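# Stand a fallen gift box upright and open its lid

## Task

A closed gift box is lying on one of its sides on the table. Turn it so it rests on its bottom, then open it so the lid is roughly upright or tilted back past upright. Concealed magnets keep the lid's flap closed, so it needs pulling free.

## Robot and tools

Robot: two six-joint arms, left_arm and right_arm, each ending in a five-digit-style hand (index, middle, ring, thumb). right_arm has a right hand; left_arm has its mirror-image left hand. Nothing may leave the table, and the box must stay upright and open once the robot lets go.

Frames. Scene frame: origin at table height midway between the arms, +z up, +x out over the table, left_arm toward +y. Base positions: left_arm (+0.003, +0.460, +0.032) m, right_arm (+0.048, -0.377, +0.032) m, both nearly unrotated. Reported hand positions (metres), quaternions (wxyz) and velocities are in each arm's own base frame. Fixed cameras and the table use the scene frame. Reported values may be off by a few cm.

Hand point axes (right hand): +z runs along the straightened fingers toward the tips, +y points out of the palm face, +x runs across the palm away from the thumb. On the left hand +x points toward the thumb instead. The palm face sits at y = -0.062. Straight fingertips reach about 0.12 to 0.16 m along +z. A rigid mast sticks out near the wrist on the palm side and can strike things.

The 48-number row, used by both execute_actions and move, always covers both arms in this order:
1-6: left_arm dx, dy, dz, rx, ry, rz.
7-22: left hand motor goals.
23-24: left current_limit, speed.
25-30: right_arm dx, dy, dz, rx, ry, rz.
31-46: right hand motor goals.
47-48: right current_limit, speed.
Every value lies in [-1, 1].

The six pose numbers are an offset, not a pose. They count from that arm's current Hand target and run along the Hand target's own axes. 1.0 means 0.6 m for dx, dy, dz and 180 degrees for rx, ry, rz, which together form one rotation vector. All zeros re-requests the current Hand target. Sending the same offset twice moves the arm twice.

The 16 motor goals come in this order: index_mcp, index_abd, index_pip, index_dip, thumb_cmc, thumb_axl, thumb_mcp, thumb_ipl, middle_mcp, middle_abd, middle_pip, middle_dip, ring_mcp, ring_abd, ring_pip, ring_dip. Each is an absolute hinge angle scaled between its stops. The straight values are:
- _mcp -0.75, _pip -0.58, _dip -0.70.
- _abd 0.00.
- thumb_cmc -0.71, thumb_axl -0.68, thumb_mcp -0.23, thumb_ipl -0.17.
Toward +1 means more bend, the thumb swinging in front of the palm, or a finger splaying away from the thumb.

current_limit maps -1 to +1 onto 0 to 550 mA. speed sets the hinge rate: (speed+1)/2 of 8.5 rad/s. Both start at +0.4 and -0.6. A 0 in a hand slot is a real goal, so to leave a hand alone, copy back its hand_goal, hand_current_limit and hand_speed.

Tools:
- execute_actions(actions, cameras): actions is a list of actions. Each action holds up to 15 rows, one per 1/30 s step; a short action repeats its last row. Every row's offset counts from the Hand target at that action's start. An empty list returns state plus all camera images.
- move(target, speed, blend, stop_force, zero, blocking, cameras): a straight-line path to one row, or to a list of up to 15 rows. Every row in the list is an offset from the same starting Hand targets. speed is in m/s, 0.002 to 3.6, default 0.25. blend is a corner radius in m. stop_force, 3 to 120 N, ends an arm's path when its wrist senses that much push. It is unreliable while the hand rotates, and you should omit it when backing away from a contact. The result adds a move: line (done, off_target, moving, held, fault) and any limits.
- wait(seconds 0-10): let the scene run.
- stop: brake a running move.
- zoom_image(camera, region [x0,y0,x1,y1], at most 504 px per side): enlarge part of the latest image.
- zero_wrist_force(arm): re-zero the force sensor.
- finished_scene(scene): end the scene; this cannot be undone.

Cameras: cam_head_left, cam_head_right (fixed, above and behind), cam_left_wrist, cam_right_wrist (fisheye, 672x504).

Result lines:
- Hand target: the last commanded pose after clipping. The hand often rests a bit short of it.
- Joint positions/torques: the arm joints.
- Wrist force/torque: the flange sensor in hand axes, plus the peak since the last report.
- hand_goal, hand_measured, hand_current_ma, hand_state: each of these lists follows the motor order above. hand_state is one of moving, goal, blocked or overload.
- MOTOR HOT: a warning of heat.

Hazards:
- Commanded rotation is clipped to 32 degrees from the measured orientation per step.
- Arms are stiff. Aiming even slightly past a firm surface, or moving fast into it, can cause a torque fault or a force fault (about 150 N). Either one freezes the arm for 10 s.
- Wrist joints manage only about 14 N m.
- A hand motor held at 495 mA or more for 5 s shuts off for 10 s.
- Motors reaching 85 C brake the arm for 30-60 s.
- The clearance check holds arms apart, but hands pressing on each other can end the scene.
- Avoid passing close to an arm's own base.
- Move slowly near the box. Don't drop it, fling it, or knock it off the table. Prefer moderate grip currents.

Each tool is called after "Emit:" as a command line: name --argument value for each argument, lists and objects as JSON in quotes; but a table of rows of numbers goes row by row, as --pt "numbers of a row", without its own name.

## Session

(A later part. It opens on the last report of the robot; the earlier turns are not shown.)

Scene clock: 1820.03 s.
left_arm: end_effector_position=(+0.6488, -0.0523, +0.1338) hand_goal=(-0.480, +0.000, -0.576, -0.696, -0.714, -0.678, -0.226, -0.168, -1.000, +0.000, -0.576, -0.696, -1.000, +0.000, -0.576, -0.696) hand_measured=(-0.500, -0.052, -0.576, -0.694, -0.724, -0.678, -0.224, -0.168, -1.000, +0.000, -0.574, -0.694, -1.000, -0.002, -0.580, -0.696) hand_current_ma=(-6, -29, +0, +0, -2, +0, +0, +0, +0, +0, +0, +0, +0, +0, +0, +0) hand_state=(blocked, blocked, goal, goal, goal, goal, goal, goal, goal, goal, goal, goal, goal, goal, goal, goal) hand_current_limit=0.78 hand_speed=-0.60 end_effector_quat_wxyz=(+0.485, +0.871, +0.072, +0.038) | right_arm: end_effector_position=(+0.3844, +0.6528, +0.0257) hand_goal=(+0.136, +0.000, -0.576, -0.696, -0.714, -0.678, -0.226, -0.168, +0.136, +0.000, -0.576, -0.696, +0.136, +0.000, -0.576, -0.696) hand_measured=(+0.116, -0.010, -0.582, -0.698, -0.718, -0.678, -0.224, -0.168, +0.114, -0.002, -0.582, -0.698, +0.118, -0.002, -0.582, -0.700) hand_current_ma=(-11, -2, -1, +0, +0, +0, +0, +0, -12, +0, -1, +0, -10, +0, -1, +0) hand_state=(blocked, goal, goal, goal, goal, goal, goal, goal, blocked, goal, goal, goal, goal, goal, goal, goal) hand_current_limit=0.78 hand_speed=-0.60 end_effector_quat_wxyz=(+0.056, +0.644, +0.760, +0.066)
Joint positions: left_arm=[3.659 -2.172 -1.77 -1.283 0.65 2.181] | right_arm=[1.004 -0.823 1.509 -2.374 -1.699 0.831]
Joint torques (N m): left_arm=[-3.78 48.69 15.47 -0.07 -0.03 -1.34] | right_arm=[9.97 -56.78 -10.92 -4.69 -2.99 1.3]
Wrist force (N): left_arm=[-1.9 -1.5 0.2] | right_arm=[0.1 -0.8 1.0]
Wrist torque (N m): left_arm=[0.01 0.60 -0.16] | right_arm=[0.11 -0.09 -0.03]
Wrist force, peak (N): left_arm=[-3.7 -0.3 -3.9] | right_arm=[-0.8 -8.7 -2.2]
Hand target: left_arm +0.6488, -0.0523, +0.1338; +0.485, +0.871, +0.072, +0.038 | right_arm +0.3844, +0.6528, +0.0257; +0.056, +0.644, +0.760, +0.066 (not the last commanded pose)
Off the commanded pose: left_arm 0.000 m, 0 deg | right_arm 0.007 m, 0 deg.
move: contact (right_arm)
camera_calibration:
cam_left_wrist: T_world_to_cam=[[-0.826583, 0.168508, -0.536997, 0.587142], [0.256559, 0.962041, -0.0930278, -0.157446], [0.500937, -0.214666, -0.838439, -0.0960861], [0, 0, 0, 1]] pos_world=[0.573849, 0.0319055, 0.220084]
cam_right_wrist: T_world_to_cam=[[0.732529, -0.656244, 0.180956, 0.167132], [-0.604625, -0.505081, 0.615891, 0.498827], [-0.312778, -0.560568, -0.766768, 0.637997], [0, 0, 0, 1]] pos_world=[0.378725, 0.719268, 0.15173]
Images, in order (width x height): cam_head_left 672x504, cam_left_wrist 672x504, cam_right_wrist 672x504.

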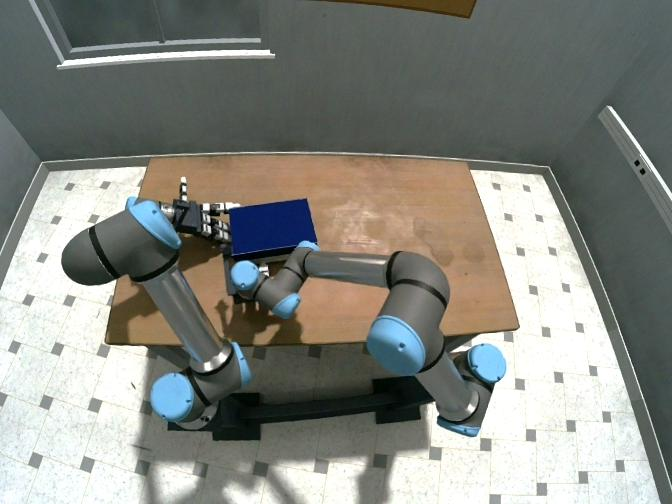

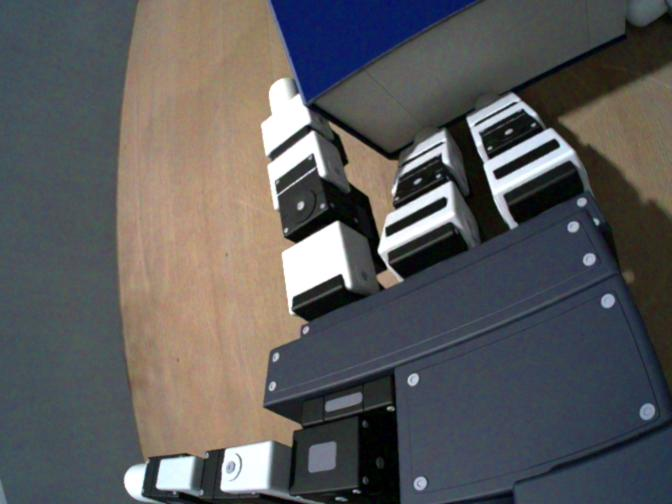

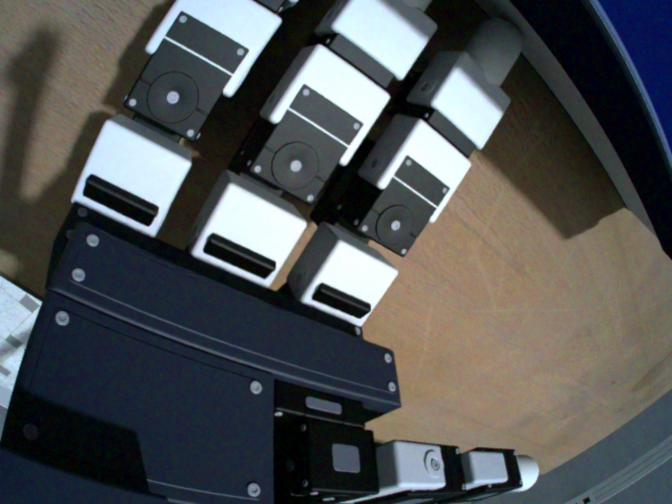

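Emit:
move --pt "0 0.0021 0.0065 0 0 0 -0.479 0 -0.576 -0.696 -0.714 -0.678 -0.226 -0.168 -1 0 -0.576 -0.696 -1 0 -0.576 -0.696 0.78 -0.6 0 0.0131 0.0023 0 0 0 0.137 0 -0.576 -0.696 -0.714 -0.678 -0.226 -0.168 0.137 0 -0.576 -0.696 0.137 0 -0.576 -0.696 0.78 -0.6" --pt "0 0.0021 0.0065 0 0 0 -0.479 0 -0.576 -0.696 -0.714 -0.678 -0.226 -0.168 -1 0 -0.576 -0.696 -1 0 -0.576 -0.696 0.78 -0.6 0 0.0309 -0.0792 0 0 0 0.137 0 -0.576 -0.696 -0.714 -0.678 -0.226 -0.168 0.137 0 -0.576 -0.696 0.137 0 -0.576 -0.696 0.78 -0.6" --speed '[0.02, 0.05]' --stop_force 35 --cameras '["cam_left_wrist", "cam_right_wrist", "cam_head_left"]'

Emit:
zoom_image --camera "cam_right_wrist" --region '[300, 0, 672, 240]'

Emit:
zoom_image --camera "cam_left_wrist" --region '[240, 0, 640, 240]'

Scene clock: 1828.93 s.
left_arm: end_effector_position=(+0.6494, -0.0562, +0.1328) hand_goal=(-0.480, +0.000, -0.576, -0.696, -0.714, -0.678, -0.226, -0.168, -1.000, +0.000, -0.576, -0.696, -1.000, +0.000, -0.576, -0.696) hand_measured=(-0.494, -0.120, -0.580, -0.694, -0.724, -0.678, -0.224, -0.168, -0.996, -0.002, -0.574, -0.694, -0.992, +0.022, -0.568, -0.692) hand_current_ma=(-3, -155, +0, +0, -2, +0, +0, +0, +0, +0, +0, +0, +1, +5, +1, +0) hand_state=(goal, blocked, goal, goal, goal, goal, goal, goal, goal, goal, goal, goal, goal, blocked, goal, goal) hand_current_limit=0.78 hand_speed=-0.60 end_effector_quat_wxyz=(+0.485, +0.871, +0.072, +0.038) | right_arm: end_effector_position=(+0.3943, +0.6545, +0.0758) hand_goal=(+0.136, +0.000, -0.576, -0.696, -0.714, -0.678, -0.226, -0.168, +0.136, +0.000, -0.576, -0.696, +0.136, +0.000, -0.576, -0.696) hand_measured=(+0.056, -0.028, -0.622, -0.718, -0.718, -0.678, -0.224, -0.168, +0.046, -0.032, -0.622, -0.720, +0.114, +0.006, -0.584, -0.700) hand_current_ma=(-130, -13, -45, -12, +0, +0, +0, +0, -164, -18, -44, -14, -13, +1, -2, -1) hand_state=(blocked, blocked, blocked, blocked, goal, goal, goal, goal, blocked, blocked, blocked, blocked, blocked, goal, goal, goal) hand_current_limit=0.78 hand_speed=-0.60 end_effector_quat_wxyz=(+0.056, +0.644, +0.760, +0.066)
Joint positions: left_arm=[3.652 -2.173 -1.774 -1.271 0.647 2.172] | right_arm=[0.993 -0.882 1.463 -2.27 -1.698 0.82]
Joint torques (N m): left_arm=[-3.08 41.24 16.09 1.44 -1.64 -1.31] | right_arm=[-12.39 -59.1 -30.11 -2.94 0.88 -2.02]
Wrist force (N): left_arm=[1.4 1.1 -6.1] | right_arm=[-2.8 -6.3 5.0]
Wrist torque (N m): left_arm=[0.45 0.56 -0.25] | right_arm=[0.41 -0.20 0.14]
Wrist force, peak (N): left_arm=[6.7 3.8 -14.7] | right_arm=[-2.2 -15.9 -4.0]
Hand target: left_arm +0.6494, -0.0562, +0.1328; +0.485, +0.871, +0.072, +0.038 | right_arm +0.3943, +0.6545, +0.0758; +0.056, +0.644, +0.760, +0.066
Off the commanded pose: left_arm 0.000 m, 0 deg | right_arm 0.000 m, 0 deg.
move: done
camera_calibration:
cam_left_wrist: T_world_to_cam=[[-0.826583, 0.168508, -0.536997, 0.587704], [0.256559, 0.962041, -0.0930278, -0.153951], [0.500937, -0.214666, -0.838439, -0.0981462], [0, 0, 0, 1]] pos_world=[0.574449, 0.0280055, 0.218984]
cam_right_wrist: T_world_to_cam=[[0.732551, -0.656204, 0.181011, 0.151833], [-0.604644, -0.505115, 0.615845, 0.474867], [-0.312688, -0.560585, -0.766792, 0.680312], [0, 0, 0, 1]] pos_world=[0.388625, 0.720868, 0.20173]
Images, in order (width x height): cam_head_left 672x504, cam_left_wrist 672x504, cam_right_wrist 672x504.

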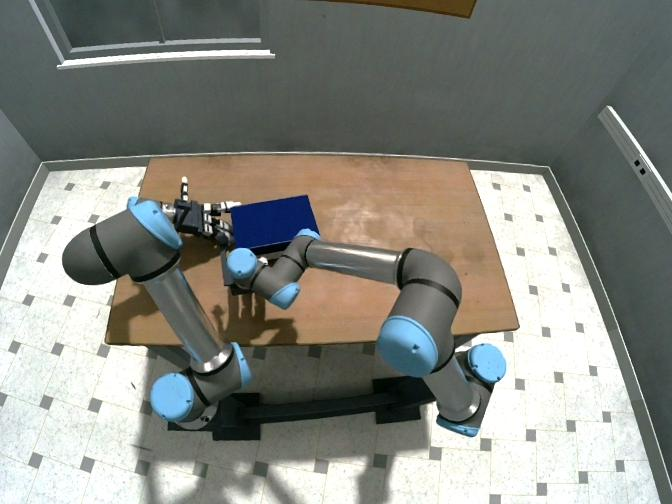

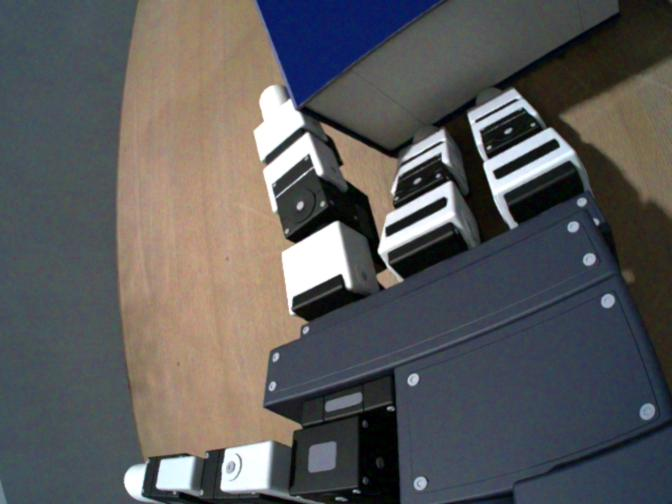

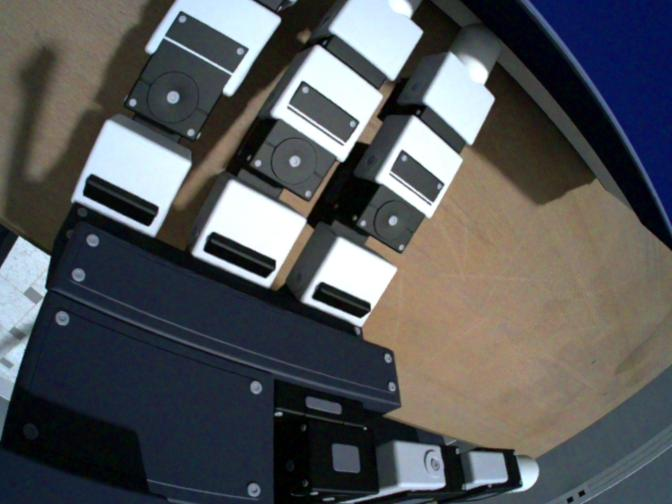

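Scaled by 1.355 from the camera's 672x504 image, which has a finer 960x720 frame.

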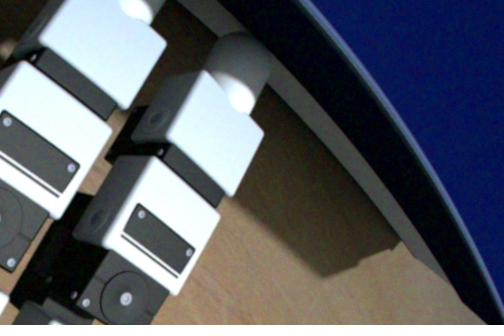

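Scaled by 1.260 from the camera's 672x504 image, which has a finer 960x720 frame.

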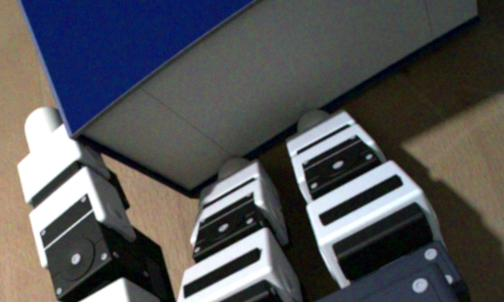

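Emit:
move --target '[0,0,0,0,0,0,-0.479,0,-0.576,-0.696,-0.714,-0.678,-0.226,-0.168,-1,0,-0.576,-0.696,-1,0,-0.576,-0.696,0.78,-0.6,0,0.0152,-0.0485,0,0,0,0.137,0,-0.576,-0.696,-0.714,-0.678,-0.226,-0.168,0.137,0,-0.576,-0.696,0.137,0,-0.576,-0.696,0.78,-0.6]' --speed 0.04 --stop_force 35 --cameras '["cam_left_wrist", "cam_right_wrist", "cam_head_left", "cam_head_right"]'

Emit:
zoom_image --camera "cam_right_wrist" --region '[300, 0, 672, 240]'

Emit:
zoom_image --camera "cam_left_wrist" --region '[240, 0, 640, 240]'

Scene clock: 1836.80 s.
left_arm: end_effector_position=(+0.6495, -0.0562, +0.1328) hand_goal=(-0.480, +0.000, -0.576, -0.696, -0.714, -0.678, -0.226, -0.168, -1.000, +0.000, -0.576, -0.696, -1.000, +0.000, -0.576, -0.696) hand_measured=(-0.500, -0.144, -0.582, -0.694, -0.724, -0.678, -0.224, -0.168, -0.996, -0.002, -0.574, -0.694, -0.998, +0.010, -0.572, -0.692) hand_current_ma=(-6, -227, -1, +0, -2, +0, +0, +0, +0, +0, +0, +0, +0, +1, +0, +0) hand_state=(goal, blocked, goal, goal, goal, goal, goal, goal, goal, goal, goal, goal, goal, goal, goal, goal) hand_current_limit=0.78 hand_speed=-0.60 end_effector_quat_wxyz=(+0.485, +0.871, +0.072, +0.038) | right_arm: end_effector_position=(+0.3982, +0.6551, +0.1060) hand_goal=(+0.136, +0.000, -0.576, -0.696, -0.714, -0.678, -0.226, -0.168, +0.136, +0.000, -0.576, -0.696, +0.136, +0.000, -0.576, -0.696) hand_measured=(+0.050, -0.038, -0.628, -0.720, -0.718, -0.678, -0.224, -0.168, +0.036, -0.046, -0.630, -0.724, +0.116, +0.002, -0.582, -0.700) hand_current_ma=(-152, -24, -53, -14, +0, +0, +0, +0, -199, -33, -58, -18, -10, +0, -1, +0) hand_state=(blocked, blocked, blocked, blocked, goal, goal, goal, goal, blocked, blocked, blocked, blocked, goal, goal, goal, goal) hand_current_limit=0.78 hand_speed=-0.60 end_effector_quat_wxyz=(+0.056, +0.644, +0.760, +0.066)
Joint positions: left_arm=[3.652 -2.173 -1.774 -1.271 0.647 2.172] | right_arm=[0.989 -0.916 1.432 -2.206 -1.698 0.816]
Joint torques (N m): left_arm=[5.3 44.2 15.88 -0.4 -0.82 1.17] | right_arm=[-15.16 -57.75 -32.33 -3.67 0.35 -2.09]
Wrist force (N): left_arm=[6.7 -1.6 -4.8] | right_arm=[-3.4 -12.6 2.3]
Wrist torque (N m): left_arm=[0.35 1.24 0.08] | right_arm=[0.47 -0.23 0.08]
Wrist force, peak (N): left_arm=[7.1 -1.2 -5.0] | right_arm=[-3.6 -12.7 2.4]
Hand target: left_arm +0.6494, -0.0562, +0.1328; +0.485, +0.871, +0.072, +0.038 | right_arm +0.3982, +0.6551, +0.1060; +0.056, +0.644, +0.760, +0.066
Off the commanded pose: left_arm 0.000 m, 0 deg | right_arm 0.000 m, 0 deg.
move: done
camera_calibration:
cam_left_wrist: T_world_to_cam=[[-0.826605, 0.168428, -0.536988, 0.58777], [0.25649, 0.962055, -0.0930717, -0.153893], [0.500937, -0.214666, -0.83844, -0.0980619], [0, 0, 0, 1]] pos_world=[0.574449, 0.0280056, 0.219084]
cam_right_wrist: T_world_to_cam=[[0.732551, -0.656204, 0.181011, 0.143969], [-0.604644, -0.505115, 0.615845, 0.45898], [-0.312688, -0.560585, -0.766792, 0.705081], [0, 0, 0, 1]] pos_world=[0.392525, 0.721568, 0.23193]

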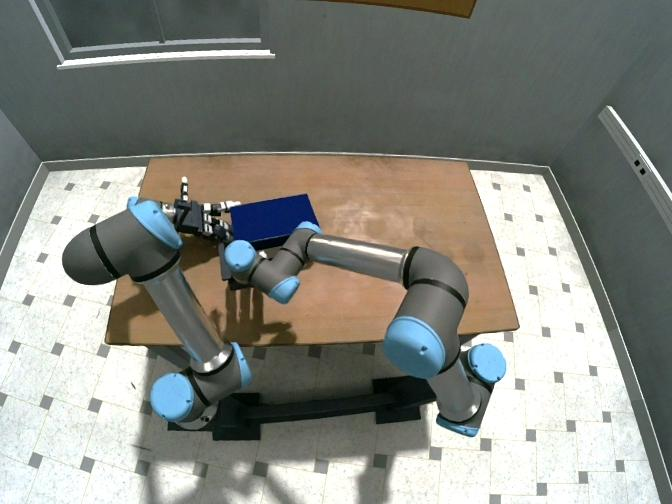

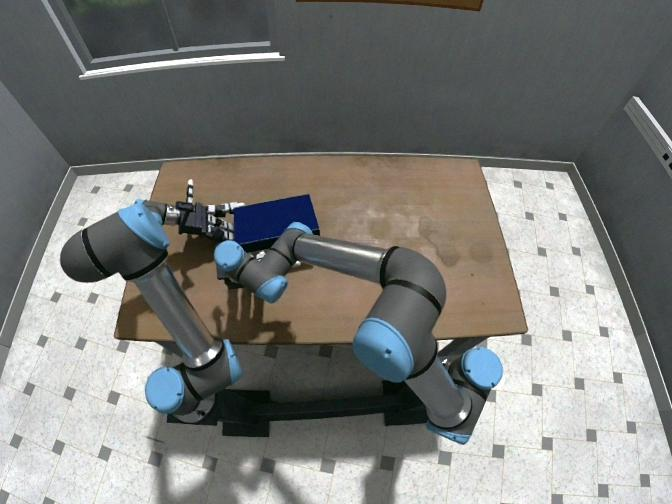

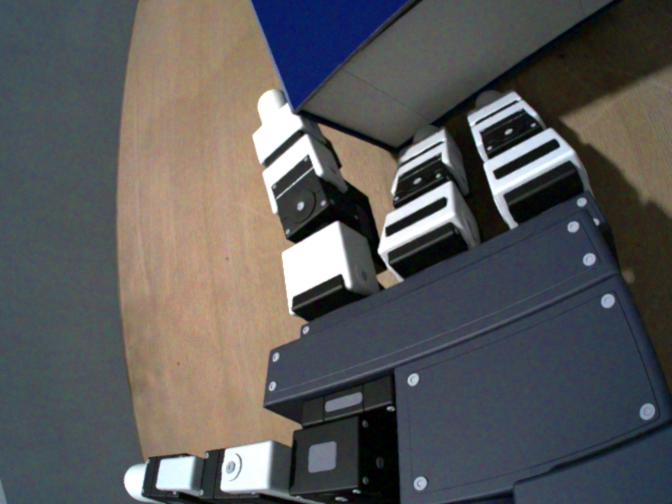

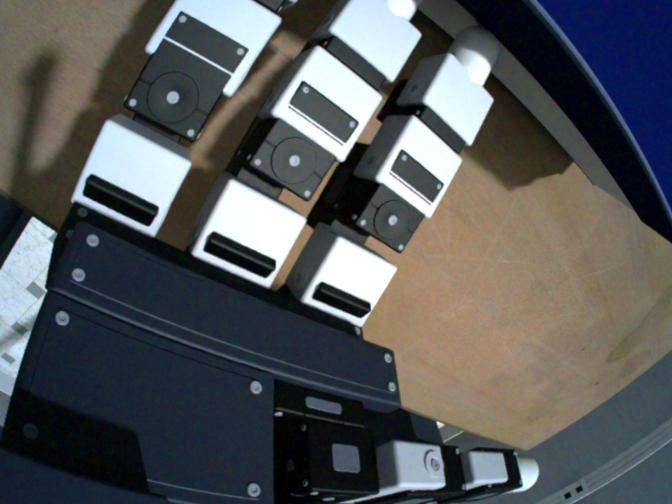

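Scaled by 1.355 from the camera's 672x504 image, which has a finer 960x720 frame.

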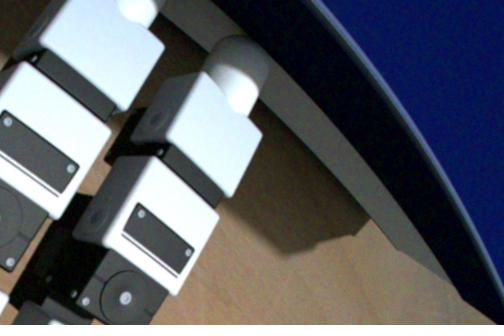

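Scaled by 1.260 from the camera's 672x504 image, which has a finer 960x720 frame.

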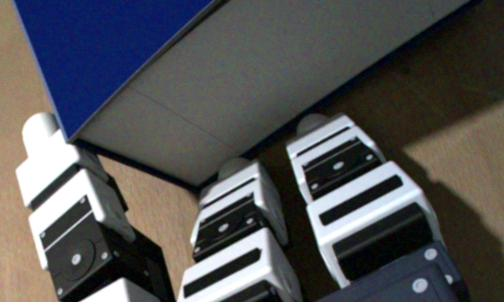

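Emit:
move --pt "0.0005 -0.0141 -0.0226 0 0 0 -0.685 0 -0.576 -0.696 -0.714 -0.678 -0.226 -0.168 -1 0 -0.576 -0.696 -1 0 -0.576 -0.696 0.78 -0.6 0 0 0 0 0 0 0.137 0 -0.576 -0.696 -0.714 -0.678 -0.226 -0.168 0.137 0 -0.576 -0.696 0.137 0 -0.576 -0.696 0.78 -0.6" --pt "0.0005 0.0212 -0.0447 0 0 0 -0.685 0 -0.576 -0.696 -0.714 -0.678 -0.226 -0.168 -1 0 -0.576 -0.696 -1 0 -0.576 -0.696 0.78 -0.6 0 0 0 0 0 0 0.137 0 -0.576 -0.696 -0.714 -0.678 -0.226 -0.168 0.137 0 -0.576 -0.696 0.137 0 -0.576 -0.696 0.78 -0.6" --pt "0 0.0406 -0.0136 0 0 0 -0.685 0 -0.576 -0.696 -0.714 -0.678 -0.226 -0.168 -1 0 -0.576 -0.696 -1 0 -0.576 -0.696 0.78 -0.6 0 0 0 0 0 0 0.137 0 -0.576 -0.696 -0.714 -0.678 -0.226 -0.168 0.137 0 -0.576 -0.696 0.137 0 -0.576 -0.696 0.78 -0.6" --speed '[0.05, 0.05, 0.02]' --cameras '["cam_left_wrist", "cam_head_left"]'

Emit:
zoom_image --camera "cam_left_wrist" --region '[240, 0, 640, 240]'

Scene clock: 1859.97 s.
left_arm: end_effector_position=(+0.6505, -0.0619, +0.1578) hand_goal=(-0.686, +0.000, -0.576, -0.696, -0.714, -0.678, -0.226, -0.168, -1.000, +0.000, -0.576, -0.696, -1.000, +0.000, -0.576, -0.696) hand_measured=(-0.742, -0.112, -0.604, -0.708, -0.724, -0.678, -0.224, -0.168, -1.000, -0.004, -0.574, -0.694, -1.000, +0.002, -0.574, -0.694) hand_current_ma=(-49, -138, -11, -2, -2, +0, +0, +0, +0, +0, +0, +0, +0, +0, +0, +0) hand_state=(blocked, blocked, blocked, goal, goal, goal, goal, goal, goal, goal, goal, goal, goal, goal, goal, goal) hand_current_limit=0.78 hand_speed=-0.60 end_effector_quat_wxyz=(+0.485, +0.871, +0.072, +0.038) | right_arm: end_effector_position=(+0.3982, +0.6551, +0.1060) hand_goal=(+0.136, +0.000, -0.576, -0.696, -0.714, -0.678, -0.226, -0.168, +0.136, +0.000, -0.576, -0.696, +0.136, +0.000, -0.576, -0.696) hand_measured=(+0.068, -0.050, -0.614, -0.716, -0.718, -0.678, -0.224, -0.168, +0.072, -0.016, -0.606, -0.712, +0.130, +0.002, -0.576, -0.696) hand_current_ma=(-99, -39, -31, -9, +0, +0, +0, +0, -86, -5, -19, -6, -1, +0, +0, +0) hand_state=(blocked, blocked, blocked, goal, goal, goal, goal, goal, blocked, goal, blocked, goal, goal, goal, goal, goal) hand_current_limit=0.78 hand_speed=-0.60 end_effector_quat_wxyz=(+0.056, +0.644, +0.760, +0.066)
Joint positions: left_arm=[3.643 -2.13 -1.766 -1.311 0.643 2.159] | right_arm=[0.989 -0.916 1.432 -2.206 -1.698 0.816]
Joint torques (N m): left_arm=[-14.66 49.83 6.39 1.68 -2.75 -2.16] | right_arm=[7.56 -36.35 -17.78 -3.59 0.2 0.55]
Wrist force (N): left_arm=[2.3 -5.2 -0.1] | right_arm=[-2.1 -6.6 1.4]
Wrist torque (N m): left_arm=[0.12 1.13 0.21] | right_arm=[0.25 -0.23 0.26]
Wrist force, peak (N): left_arm=[7.2 -1.4 -5.0] | right_arm=[-3.7 -12.9 2.2]
Hand target: left_arm +0.6505, -0.0620, +0.1578; +0.485, +0.871, +0.072, +0.038 | right_arm +0.3982, +0.6551, +0.1060; +0.056, +0.644, +0.760, +0.066
Off the commanded pose: left_arm 0.000 m, 0 deg | right_arm 0.000 m, 0 deg.
move: done
camera_calibration:
cam_left_wrist: T_world_to_cam=[[-0.826583, 0.168508, -0.536997, 0.60297], [0.256559, 0.962041, -0.0930278, -0.146389], [0.500937, -0.214666, -0.838439, -0.0788259], [0, 0, 0, 1]] pos_world=[0.575449, 0.0223055, 0.244084]
Images, in order (width x height): cam_head_left 672x504, cam_left_wrist 672x504.

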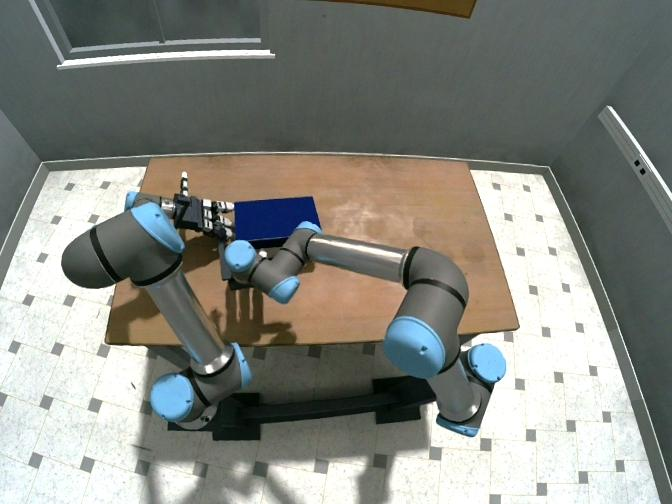

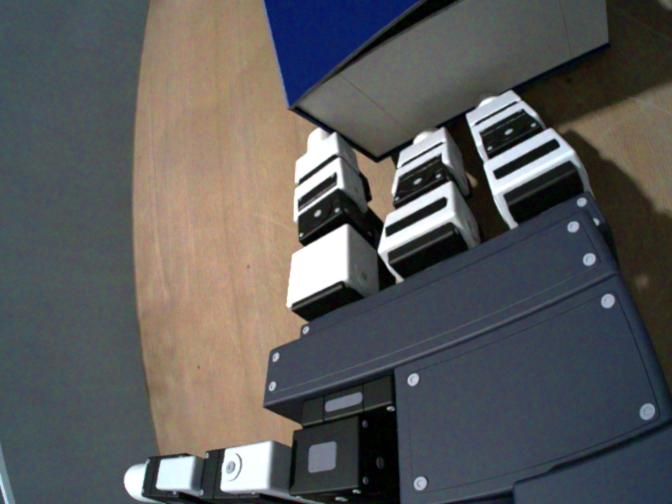

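Scaled by 1.260 from the camera's 672x504 image, which has a finer 960x720 frame.

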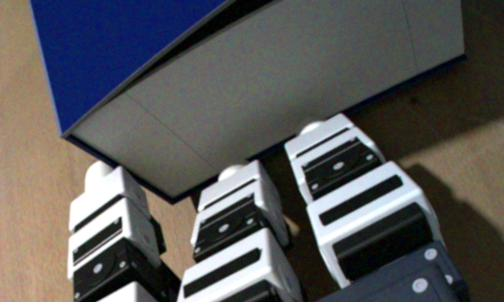

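Emit:
zoom_image --camera "cam_head_left" --region '[190, 170, 350, 290]'

Scaled by 3.150 from the camera's 672x504 image, which has a finer 960x720 frame.

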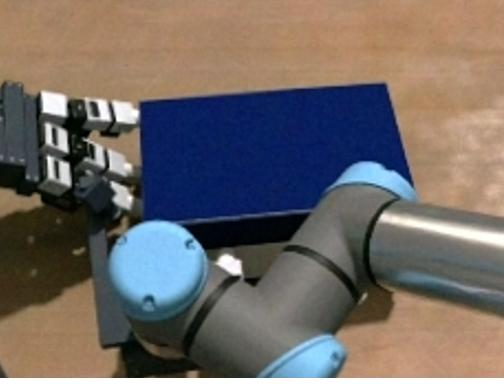

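Emit:
move --pt "0.0022 -0.0417 -0.161 -0.05 0 0 -0.589 0 -0.576 -0.696 -0.714 -0.678 -0.226 -0.168 0.616 0 -0.576 -0.696 0.616 0 -0.576 -0.696 0.78 -0.6 0 0 0 0 0 0 0.137 0 -0.576 -0.696 -0.714 -0.678 -0.226 -0.168 0.137 0 -0.576 -0.696 0.137 0 -0.576 -0.696 0.78 -0.6" --pt "-0.1615 -0.0917 -0.1248 -0.111 0 0 -0.589 0 -0.576 -0.696 -0.714 -0.678 -0.226 -0.168 0.616 0 -0.576 -0.696 0.616 0 -0.576 -0.696 0.78 -0.6 0 0 0 0 0 0 0.137 0 -0.576 -0.696 -0.714 -0.678 -0.226 -0.168 0.137 0 -0.576 -0.696 0.137 0 -0.576 -0.696 0.78 -0.6" --speed '[0.15, 0.15]' --blend '[0.02, 0]' --cameras '["all"]'

Emit:
zoom_image --camera "cam_left_wrist" --region '[200, 0, 640, 280]'

Emit:
zoom_image --camera "cam_head_left" --region '[190, 170, 350, 290]'

Scene clock: 1915.37 s.
left_arm: end_effector_position=(+0.5399, +0.0137, +0.1509) hand_goal=(-0.590, +0.000, -0.576, -0.696, -0.714, -0.678, -0.226, -0.168, +0.616, +0.000, -0.576, -0.696, +0.616, +0.000, -0.576, -0.696) hand_measured=(-0.610, -0.004, -0.582, -0.700, -0.724, -0.678, -0.224, -0.168, +0.610, +0.000, -0.580, -0.698, +0.610, +0.000, -0.580, -0.698) hand_current_ma=(-7, +0, -1, +0, -2, +0, +0, +0, -1, +0, +0, +0, -1, +0, +0, +0) hand_state=(blocked, goal, goal, goal, goal, goal, goal, goal, goal, goal, goal, goal, goal, goal, goal, goal) hand_current_limit=0.78 hand_speed=-0.60 end_effector_quat_wxyz=(+0.628, +0.774, +0.064, +0.050) | right_arm: end_effector_position=(+0.3982, +0.6551, +0.1060) hand_goal=(+0.136, +0.000, -0.576, -0.696, -0.714, -0.678, -0.226, -0.168, +0.136, +0.000, -0.576, -0.696, +0.136, +0.000, -0.576, -0.696) hand_measured=(+0.114, -0.002, -0.584, -0.700, -0.718, -0.678, -0.224, -0.168, +0.114, +0.000, -0.584, -0.700, +0.130, +0.002, -0.576, -0.696) hand_current_ma=(-12, +0, -2, +0, +0, +0, +0, +0, -14, +0, -1, +0, -1, +0, +0, +0) hand_state=(blocked, goal, goal, goal, goal, goal, goal, goal, blocked, goal, goal, goal, goal, goal, goal, goal) hand_current_limit=0.78 hand_speed=-0.60 end_effector_quat_wxyz=(+0.056, +0.644, +0.760, +0.066)
Joint positions: left_arm=[3.872 -2.171 -1.863 -1.877 0.601 2.826] | right_arm=[0.989 -0.916 1.432 -2.206 -1.698 0.816]
Joint torques (N m): left_arm=[11.5 28.66 5.29 -1.39 1.37 1.99] | right_arm=[3.98 -36.61 -26.72 -3.7 0.13 -1.45]
Wrist force (N): left_arm=[-3.5 -2.8 0.8] | right_arm=[0.2 -0.3 0.9]
Wrist torque (N m): left_arm=[-0.26 0.49 -0.28] | right_arm=[0.05 -0.07 0.04]
Wrist force, peak (N): left_arm=[3.1 -7.5 1.9] | right_arm=[-3.2 -9.5 0.5]
Hand target: left_arm +0.5399, +0.0137, +0.1509; +0.628, +0.774, +0.064, +0.050 | right_arm +0.3982, +0.6551, +0.1060; +0.056, +0.644, +0.760, +0.066
Off the commanded pose: left_arm 0.000 m, 0 deg | right_arm 0.000 m, 0 deg.
move: done
camera_calibration:
cam_left_wrist: T_world_to_cam=[[-0.79407, -0.0313461, -0.607017, 0.490927], [0.269297, 0.877161, -0.397577, -0.151156], [0.544914, -0.479172, -0.688086, -0.0558636], [0, 0, 0, 1]] pos_world=[0.460977, 0.121208, 0.199466]
cam_right_wrist: T_world_to_cam=[[0.732551, -0.656204, 0.181011, 0.143969], [-0.604644, -0.505115, 0.615845, 0.45898], [-0.312688, -0.560585, -0.766792, 0.705081], [0, 0, 0, 1]] pos_world=[0.392525, 0.721568, 0.23193]

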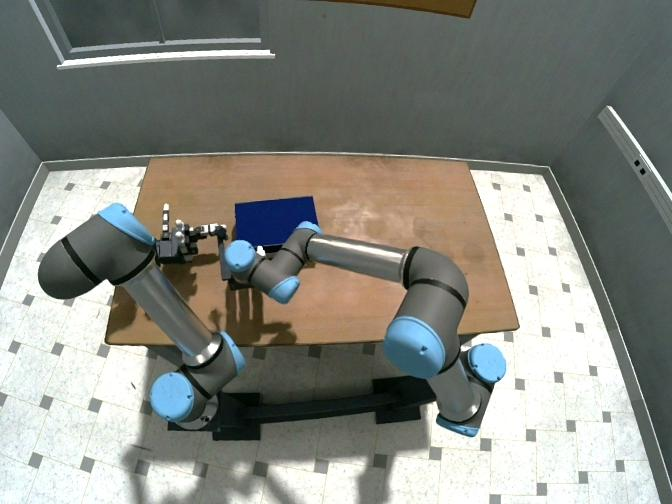

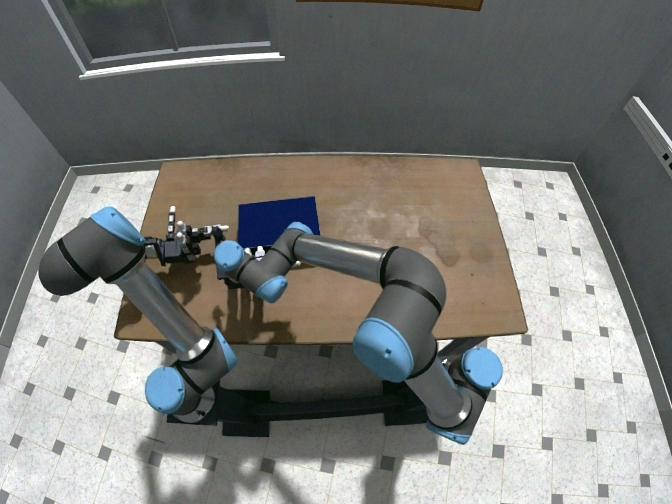

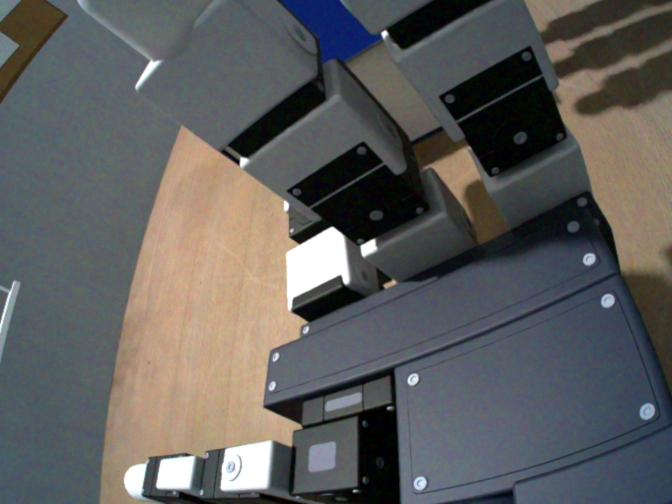

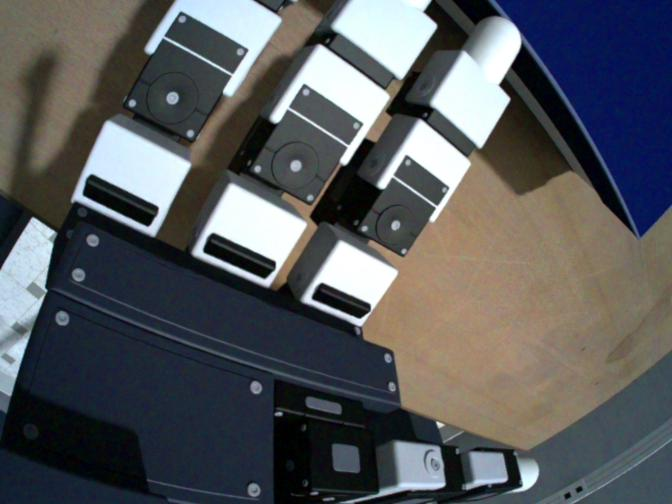

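Scaled by 1.145 from the camera's 672x504 image, which has a finer 960x720 frame.

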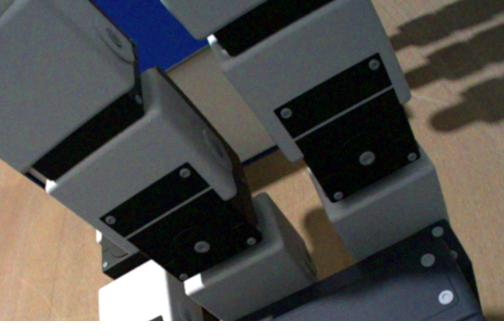

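Scaled by 3.150 from the camera's 672x504 image, which has a finer 960x720 frame.

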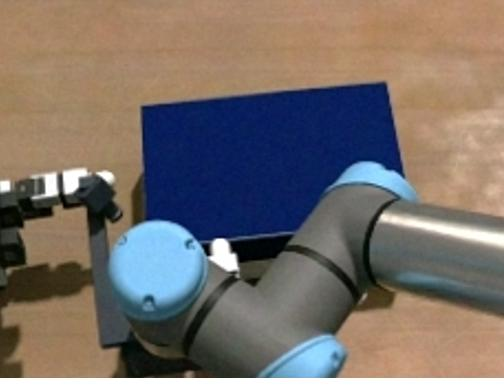

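Emit:
move --pt "0.2642 0.046 0.0008 0.08 0 0 -0.479 0 -0.576 -0.696 -0.714 -0.678 -0.226 -0.168 -1 0 -0.576 -0.696 -1 0 -0.576 -0.696 0.78 -0.6 -0.0247 -0.054 -0.0097 0 0 0 0.137 0 -0.576 -0.696 -0.714 -0.678 -0.226 -0.168 0.137 0 -0.576 -0.696 0.137 0 -0.576 -0.696 0.78 -0.6" --pt "0.2132 0.0093 0.1485 0.111 0 0 -0.479 0 -0.576 -0.696 -0.714 -0.678 -0.226 -0.168 -1 0 -0.576 -0.696 -1 0 -0.576 -0.696 0.78 -0.6 -0.0412 -0.0798 0.1212 0 0 0 0.137 0 -0.576 -0.696 -0.714 -0.678 -0.226 -0.168 0.137 0 -0.576 -0.696 0.137 0 -0.576 -0.696 0.78 -0.6" --speed '[0.2, 0.12]' --blend '[0.02, 0]' --cameras '["all"]'

Emit:
zoom_image --camera "cam_head_left" --region '[190, 170, 350, 290]'

Scene clock: 1957.70 s.
left_arm: end_effector_position=(+0.6803, -0.0527, +0.1376) hand_goal=(-0.480, +0.000, -0.576, -0.696, -0.714, -0.678, -0.226, -0.168, -1.000, +0.000, -0.576, -0.696, -1.000, +0.000, -0.576, -0.696) hand_measured=(-0.500, -0.004, -0.582, -0.700, -0.724, -0.678, -0.224, -0.168, -1.000, +0.000, -0.580, -0.698, -1.000, +0.000, -0.578, -0.698) hand_current_ma=(-7, +0, -1, +0, -2, +0, +0, +0, +0, +0, +0, +0, +0, +0, +0, +0) hand_state=(blocked, goal, goal, goal, goal, goal, goal, goal, goal, goal, goal, goal, goal, goal, goal, goal) hand_current_limit=0.78 hand_speed=-0.60 end_effector_quat_wxyz=(+0.485, +0.871, +0.072, +0.038) | right_arm: end_effector_position=(+0.3681, +0.6251, +0.0261) hand_goal=(+0.136, +0.000, -0.576, -0.696, -0.714, -0.678, -0.226, -0.168, +0.136, +0.000, -0.576, -0.696, +0.136, +0.000, -0.576, -0.696) hand_measured=(+0.116, -0.002, -0.584, -0.700, -0.718, -0.678, -0.224, -0.168, +0.114, +0.000, -0.582, -0.700, +0.130, +0.002, -0.576, -0.696) hand_current_ma=(-11, +0, -2, +0, +0, +0, +0, +0, -12, +0, -1, +0, -2, +0, +0, +0) hand_state=(blocked, goal, goal, goal, goal, goal, goal, goal, blocked, goal, goal, goal, goal, goal, goal, goal) hand_current_limit=0.78 hand_speed=-0.60 end_effector_quat_wxyz=(+0.056, +0.644, +0.760, +0.066)
Joint positions: left_arm=[3.633 -2.219 -1.676 -1.3 0.638 2.144] | right_arm=[1.002 -0.881 1.621 -2.428 -1.699 0.829]
Joint torques (N m): left_arm=[-11.17 52.56 9.31 3.16 0.61 -2.2] | right_arm=[-10.89 -30.62 -10.1 -4.61 1.89 -1.6]
Wrist force (N): left_arm=[-3.4 -2.4 1.7] | right_arm=[0.5 0.0 0.7]
Wrist torque (N m): left_arm=[-0.23 0.50 -0.18] | right_arm=[0.13 -0.10 0.09]
Wrist force, peak (N): left_arm=[-4.5 -2.9 1.2] | right_arm=[0.2 -0.2 1.3]
Hand target: left_arm +0.6803, -0.0528, +0.1376; +0.485, +0.871, +0.072, +0.038 | right_arm +0.3681, +0.6251, +0.0261; +0.056, +0.644, +0.760, +0.066
Off the commanded pose: left_arm 0.000 m, 0 deg | right_arm 0.000 m, 0 deg.
move: done
camera_calibration:
cam_left_wrist: T_world_to_cam=[[-0.826575, 0.168503, -0.537011, 0.615285], [0.256606, 0.962021, -0.0931088, -0.164799], [0.500927, -0.214762, -0.838421, -0.10876], [0, 0, 0, 1]] pos_world=[0.605349, 0.0315054, 0.223884]
cam_right_wrist: T_world_to_cam=[[0.732529, -0.656244, 0.180956, 0.160701], [-0.604625, -0.505081, 0.615891, 0.474806], [-0.312778, -0.560568, -0.766768, 0.617577], [0, 0, 0, 1]] pos_world=[0.362525, 0.691468, 0.15203]

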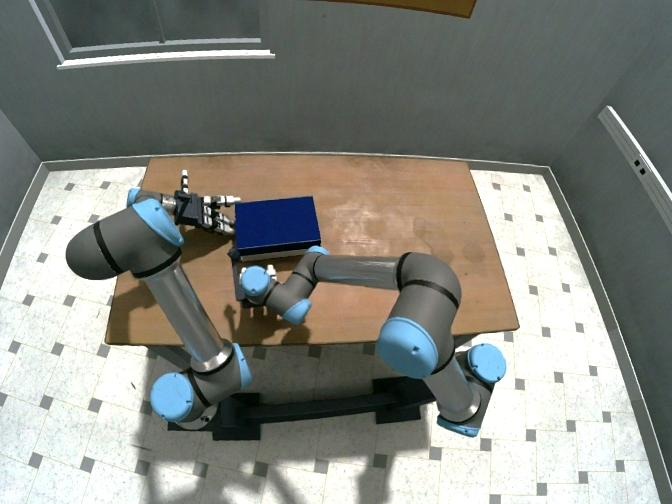

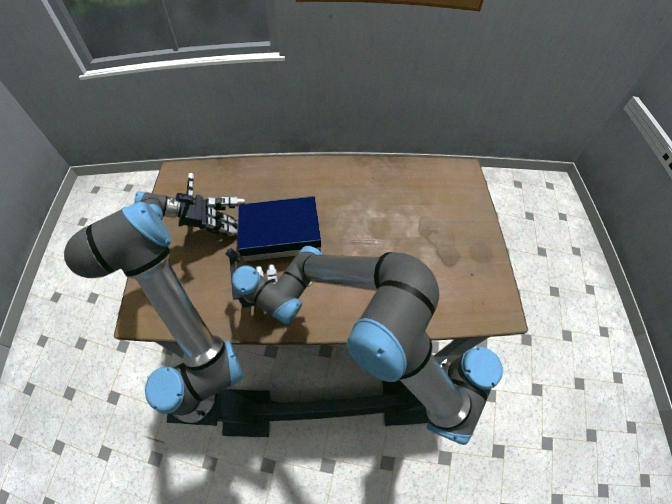

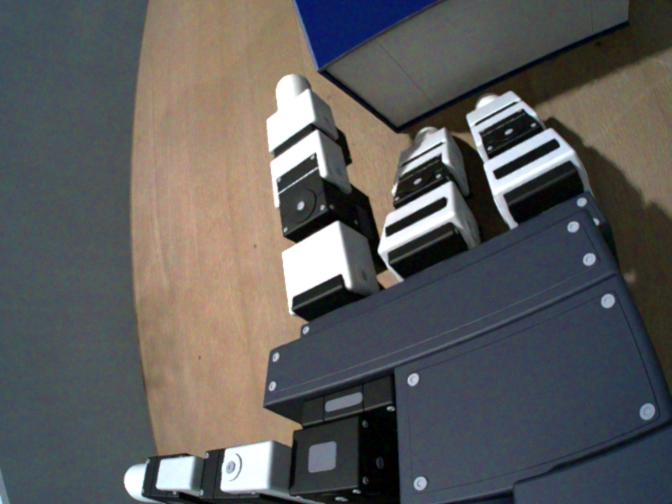

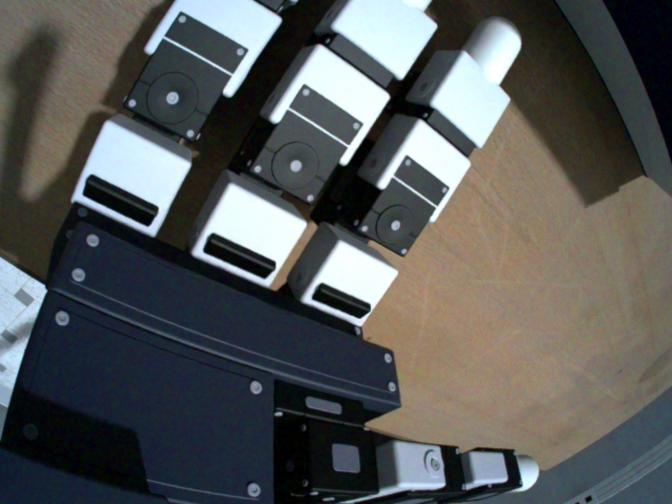

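Scaled by 3.150 from the camera's 672x504 image, which has a finer 960x720 frame.

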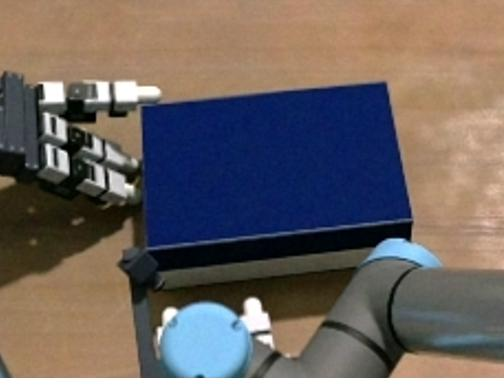

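Emit:
move --target '[-0.0125,0.0265,0.0423,0,0,0,-0.479,0,-0.576,-0.696,-0.714,-0.678,-0.226,-0.168,-1,0,-0.576,-0.696,-1,0,-0.576,-0.696,0.78,-0.6,0,0,0,0,0,0,0.137,0,-0.576,-0.696,-0.714,-0.678,-0.226,-0.168,0.137,0,-0.576,-0.696,0.137,0,-0.576,-0.696,0.78,-0.6]' --speed 0.015 --stop_force 4

Emit:
move --target '[0,0,0,0,0,0,-0.479,0,-0.576,-0.696,-0.714,-0.678,-0.226,-0.168,-1,0,-0.576,-0.696,-1,0,-0.576,-0.696,0.78,-0.6,0,0.0986,0.0174,0,0,0,0.137,0,-0.576,-0.696,-0.714,-0.678,-0.226,-0.168,0.137,0,-0.576,-0.696,0.137,0,-0.576,-0.696,0.78,-0.6]' --speed 0.025 --stop_force 7 --cameras '["cam_left_wrist", "cam_right_wrist", "cam_head_left"]'

Emit:
zoom_image --camera "cam_left_wrist" --region '[240, 0, 640, 240]'

Scene clock: 1972.33 s.
left_arm: end_effector_position=(+0.6778, -0.0835, +0.1377) hand_goal=(-0.480, +0.000, -0.576, -0.696, -0.714, -0.678, -0.226, -0.168, -1.000, +0.000, -0.576, -0.696, -1.000, +0.000, -0.576, -0.696) hand_measured=(-0.500, -0.004, -0.582, -0.700, -0.724, -0.678, -0.224, -0.168, -1.000, +0.000, -0.580, -0.698, -1.000, -0.008, -0.582, -0.698) hand_current_ma=(-7, +0, -1, +0, -2, +0, +0, +0, +0, +0, +0, +0, +0, -1, -1, +0) hand_state=(blocked, goal, goal, goal, goal, goal, goal, goal, goal, goal, goal, goal, goal, goal, goal, goal) hand_current_limit=0.78 hand_speed=-0.60 end_effector_quat_wxyz=(+0.485, +0.871, +0.072, +0.038) | right_arm: end_effector_position=(+0.3681, +0.6251, +0.0261) hand_goal=(+0.136, +0.000, -0.576, -0.696, -0.714, -0.678, -0.226, -0.168, +0.136, +0.000, -0.576, -0.696, +0.136, +0.000, -0.576, -0.696) hand_measured=(+0.116, -0.002, -0.584, -0.700, -0.718, -0.678, -0.224, -0.168, +0.114, +0.000, -0.582, -0.700, +0.130, +0.002, -0.576, -0.696) hand_current_ma=(-11, +0, -2, +0, +0, +0, +0, +0, -12, +0, -1, +0, -2, +0, +0, +0) hand_state=(blocked, goal, goal, goal, goal, goal, goal, goal, blocked, goal, goal, goal, goal, goal, goal, goal) hand_current_limit=0.78 hand_speed=-0.60 end_effector_quat_wxyz=(+0.056, +0.644, +0.760, +0.066)
Joint positions: left_arm=[3.591 -2.205 -1.719 -1.219 0.619 2.08] | right_arm=[1.002 -0.881 1.621 -2.428 -1.699 0.829]
Joint torques (N m): left_arm=[-12.84 51.66 8.59 2.98 -3.37 -2.19] | right_arm=[-11.07 -30.88 -10.04 -4.59 1.57 -1.51]
Wrist force (N): left_arm=[-3.0 -2.5 -1.6] | right_arm=[0.3 -0.1 0.6]
Wrist torque (N m): left_arm=[0.06 0.36 -0.12] | right_arm=[0.14 -0.07 0.07]
Wrist force, peak (N): left_arm=[-3.7 -2.8 1.5] | right_arm=[0.6 -0.2 0.9]
Hand target: left_arm +0.6778, -0.0835, +0.1377; +0.485, +0.871, +0.072, +0.038 | right_arm +0.3681, +0.6251, +0.0261; +0.056, +0.644, +0.760, +0.066
Off the commanded pose: left_arm 0.000 m, 0 deg | right_arm 0.000 m, 0 deg.
move: done

Scene clock: 1975.13 s.
left_arm: end_effector_position=(+0.6778, -0.0835, +0.1377) hand_goal=(-0.480, +0.000, -0.576, -0.696, -0.714, -0.678, -0.226, -0.168, -1.000, +0.000, -0.576, -0.696, -1.000, +0.000, -0.576, -0.696) hand_measured=(-0.500, -0.040, -0.582, -0.700, -0.724, -0.678, -0.224, -0.168, -1.000, +0.000, -0.580, -0.698, -1.000, -0.002, -0.582, -0.698) hand_current_ma=(-6, -17, -1, +0, -2, +0, +0, +0, +0, +0, +0, +0, +0, +0, +0, +0) hand_state=(goal, blocked, goal, goal, goal, goal, goal, goal, goal, goal, goal, goal, goal, goal, goal, goal) hand_current_limit=0.78 hand_speed=-0.60 end_effector_quat_wxyz=(+0.485, +0.871, +0.072, +0.038) | right_arm: end_effector_position=(+0.4078, +0.6317, +0.0260) hand_goal=(+0.136, +0.000, -0.576, -0.696, -0.714, -0.678, -0.226, -0.168, +0.136, +0.000, -0.576, -0.696, +0.136, +0.000, -0.576, -0.696) hand_measured=(+0.116, -0.004, -0.582, -0.698, -0.718, -0.678, -0.224, -0.168, +0.114, +0.000, -0.582, -0.700, +0.130, +0.002, -0.576, -0.696) hand_current_ma=(-11, +0, -1, +0, +0, +0, +0, +0, -12, +0, -1, +0, -2, +0, +0, +0) hand_state=(blocked, goal, goal, goal, goal, goal, goal, goal, blocked, goal, goal, goal, goal, goal, goal, goal) hand_current_limit=0.78 hand_speed=-0.60 end_effector_quat_wxyz=(+0.056, +0.644, +0.760, +0.066)
Joint positions: left_arm=[3.591 -2.205 -1.719 -1.219 0.619 2.08] | right_arm=[0.958 -0.842 1.546 -2.398 -1.694 0.786]
Joint torques (N m): left_arm=[-2.24 51.69 16.25 0.31 -0.15 -1.11] | right_arm=[10.19 -55.33 -10.7 -4.68 -3 1.5]
Wrist force (N): left_arm=[-2.2 -2.7 1.4] | right_arm=[0.2 -0.2 0.7]
Wrist torque (N m): left_arm=[-0.25 0.59 -0.11] | right_arm=[0.15 -0.07 -0.03]
Wrist force, peak (N): left_arm=[-3.5 -3.0 1.5] | right_arm=[-0.2 -7.1 -1.8]
Hand target: left_arm +0.6778, -0.0835, +0.1377; +0.485, +0.871, +0.072, +0.038 | right_arm +0.4078, +0.6317, +0.0260; +0.056, +0.644, +0.760, +0.066 (not the last commanded pose)
Off the commanded pose: left_arm 0.000 m, 0 deg | right_arm 0.020 m, 0 deg.
move: contact (right_arm)
camera_calibration:
cam_left_wrist: T_world_to_cam=[[-0.826583, 0.168508, -0.536997, 0.618399], [0.256559, 0.962041, -0.0930278, -0.134386], [0.500937, -0.214666, -0.838439, -0.114012], [0, 0, 0, 1]] pos_world=[0.602749, 0.000605498, 0.223984]
cam_right_wrist: T_world_to_cam=[[0.732529, -0.656244, 0.180956, 0.135951], [-0.604625, -0.505081, 0.615891, 0.502143], [-0.312778, -0.560568, -0.766768, 0.633694], [0, 0, 0, 1]] pos_world=[0.402225, 0.698068, 0.15203]
Images, in order (width x height): cam_head_left 672x504, cam_left_wrist 672x504, cam_right_wrist 672x504.

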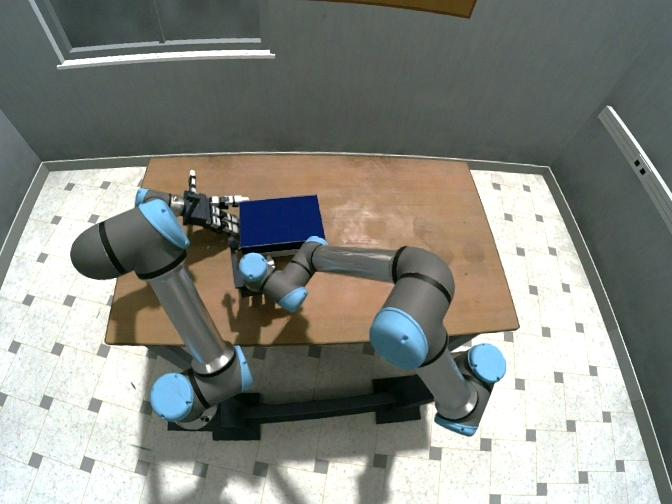

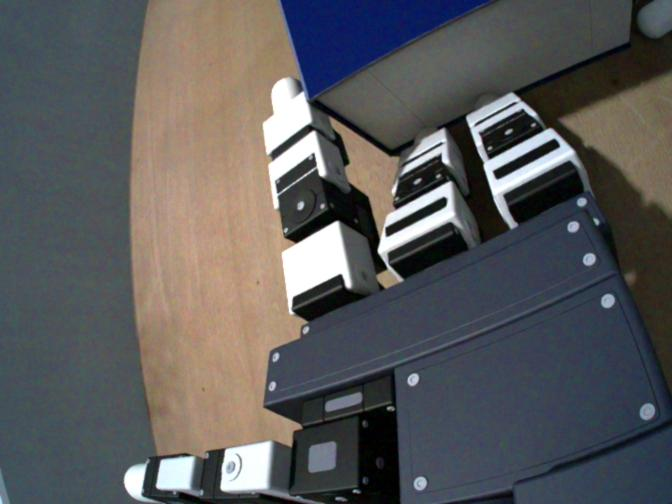

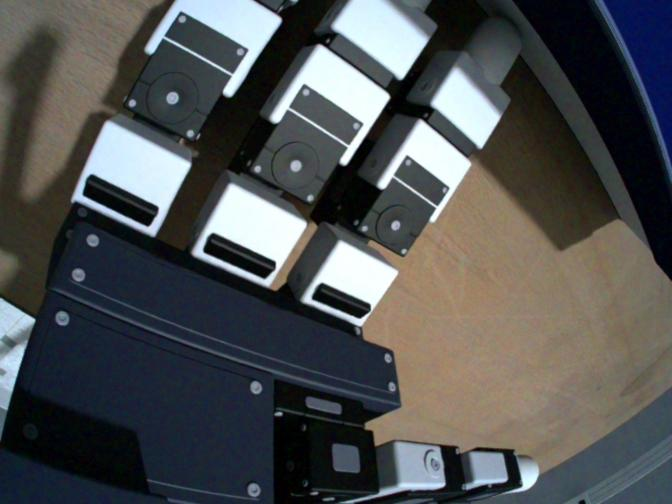

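Scaled by 1.260 from the camera's 672x504 image, which has a finer 960x720 frame.

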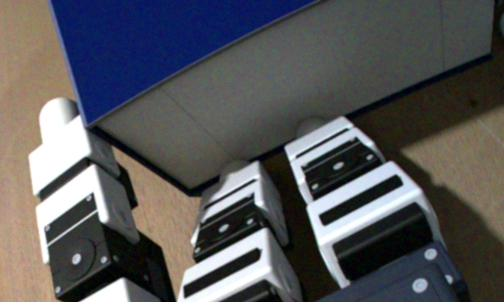

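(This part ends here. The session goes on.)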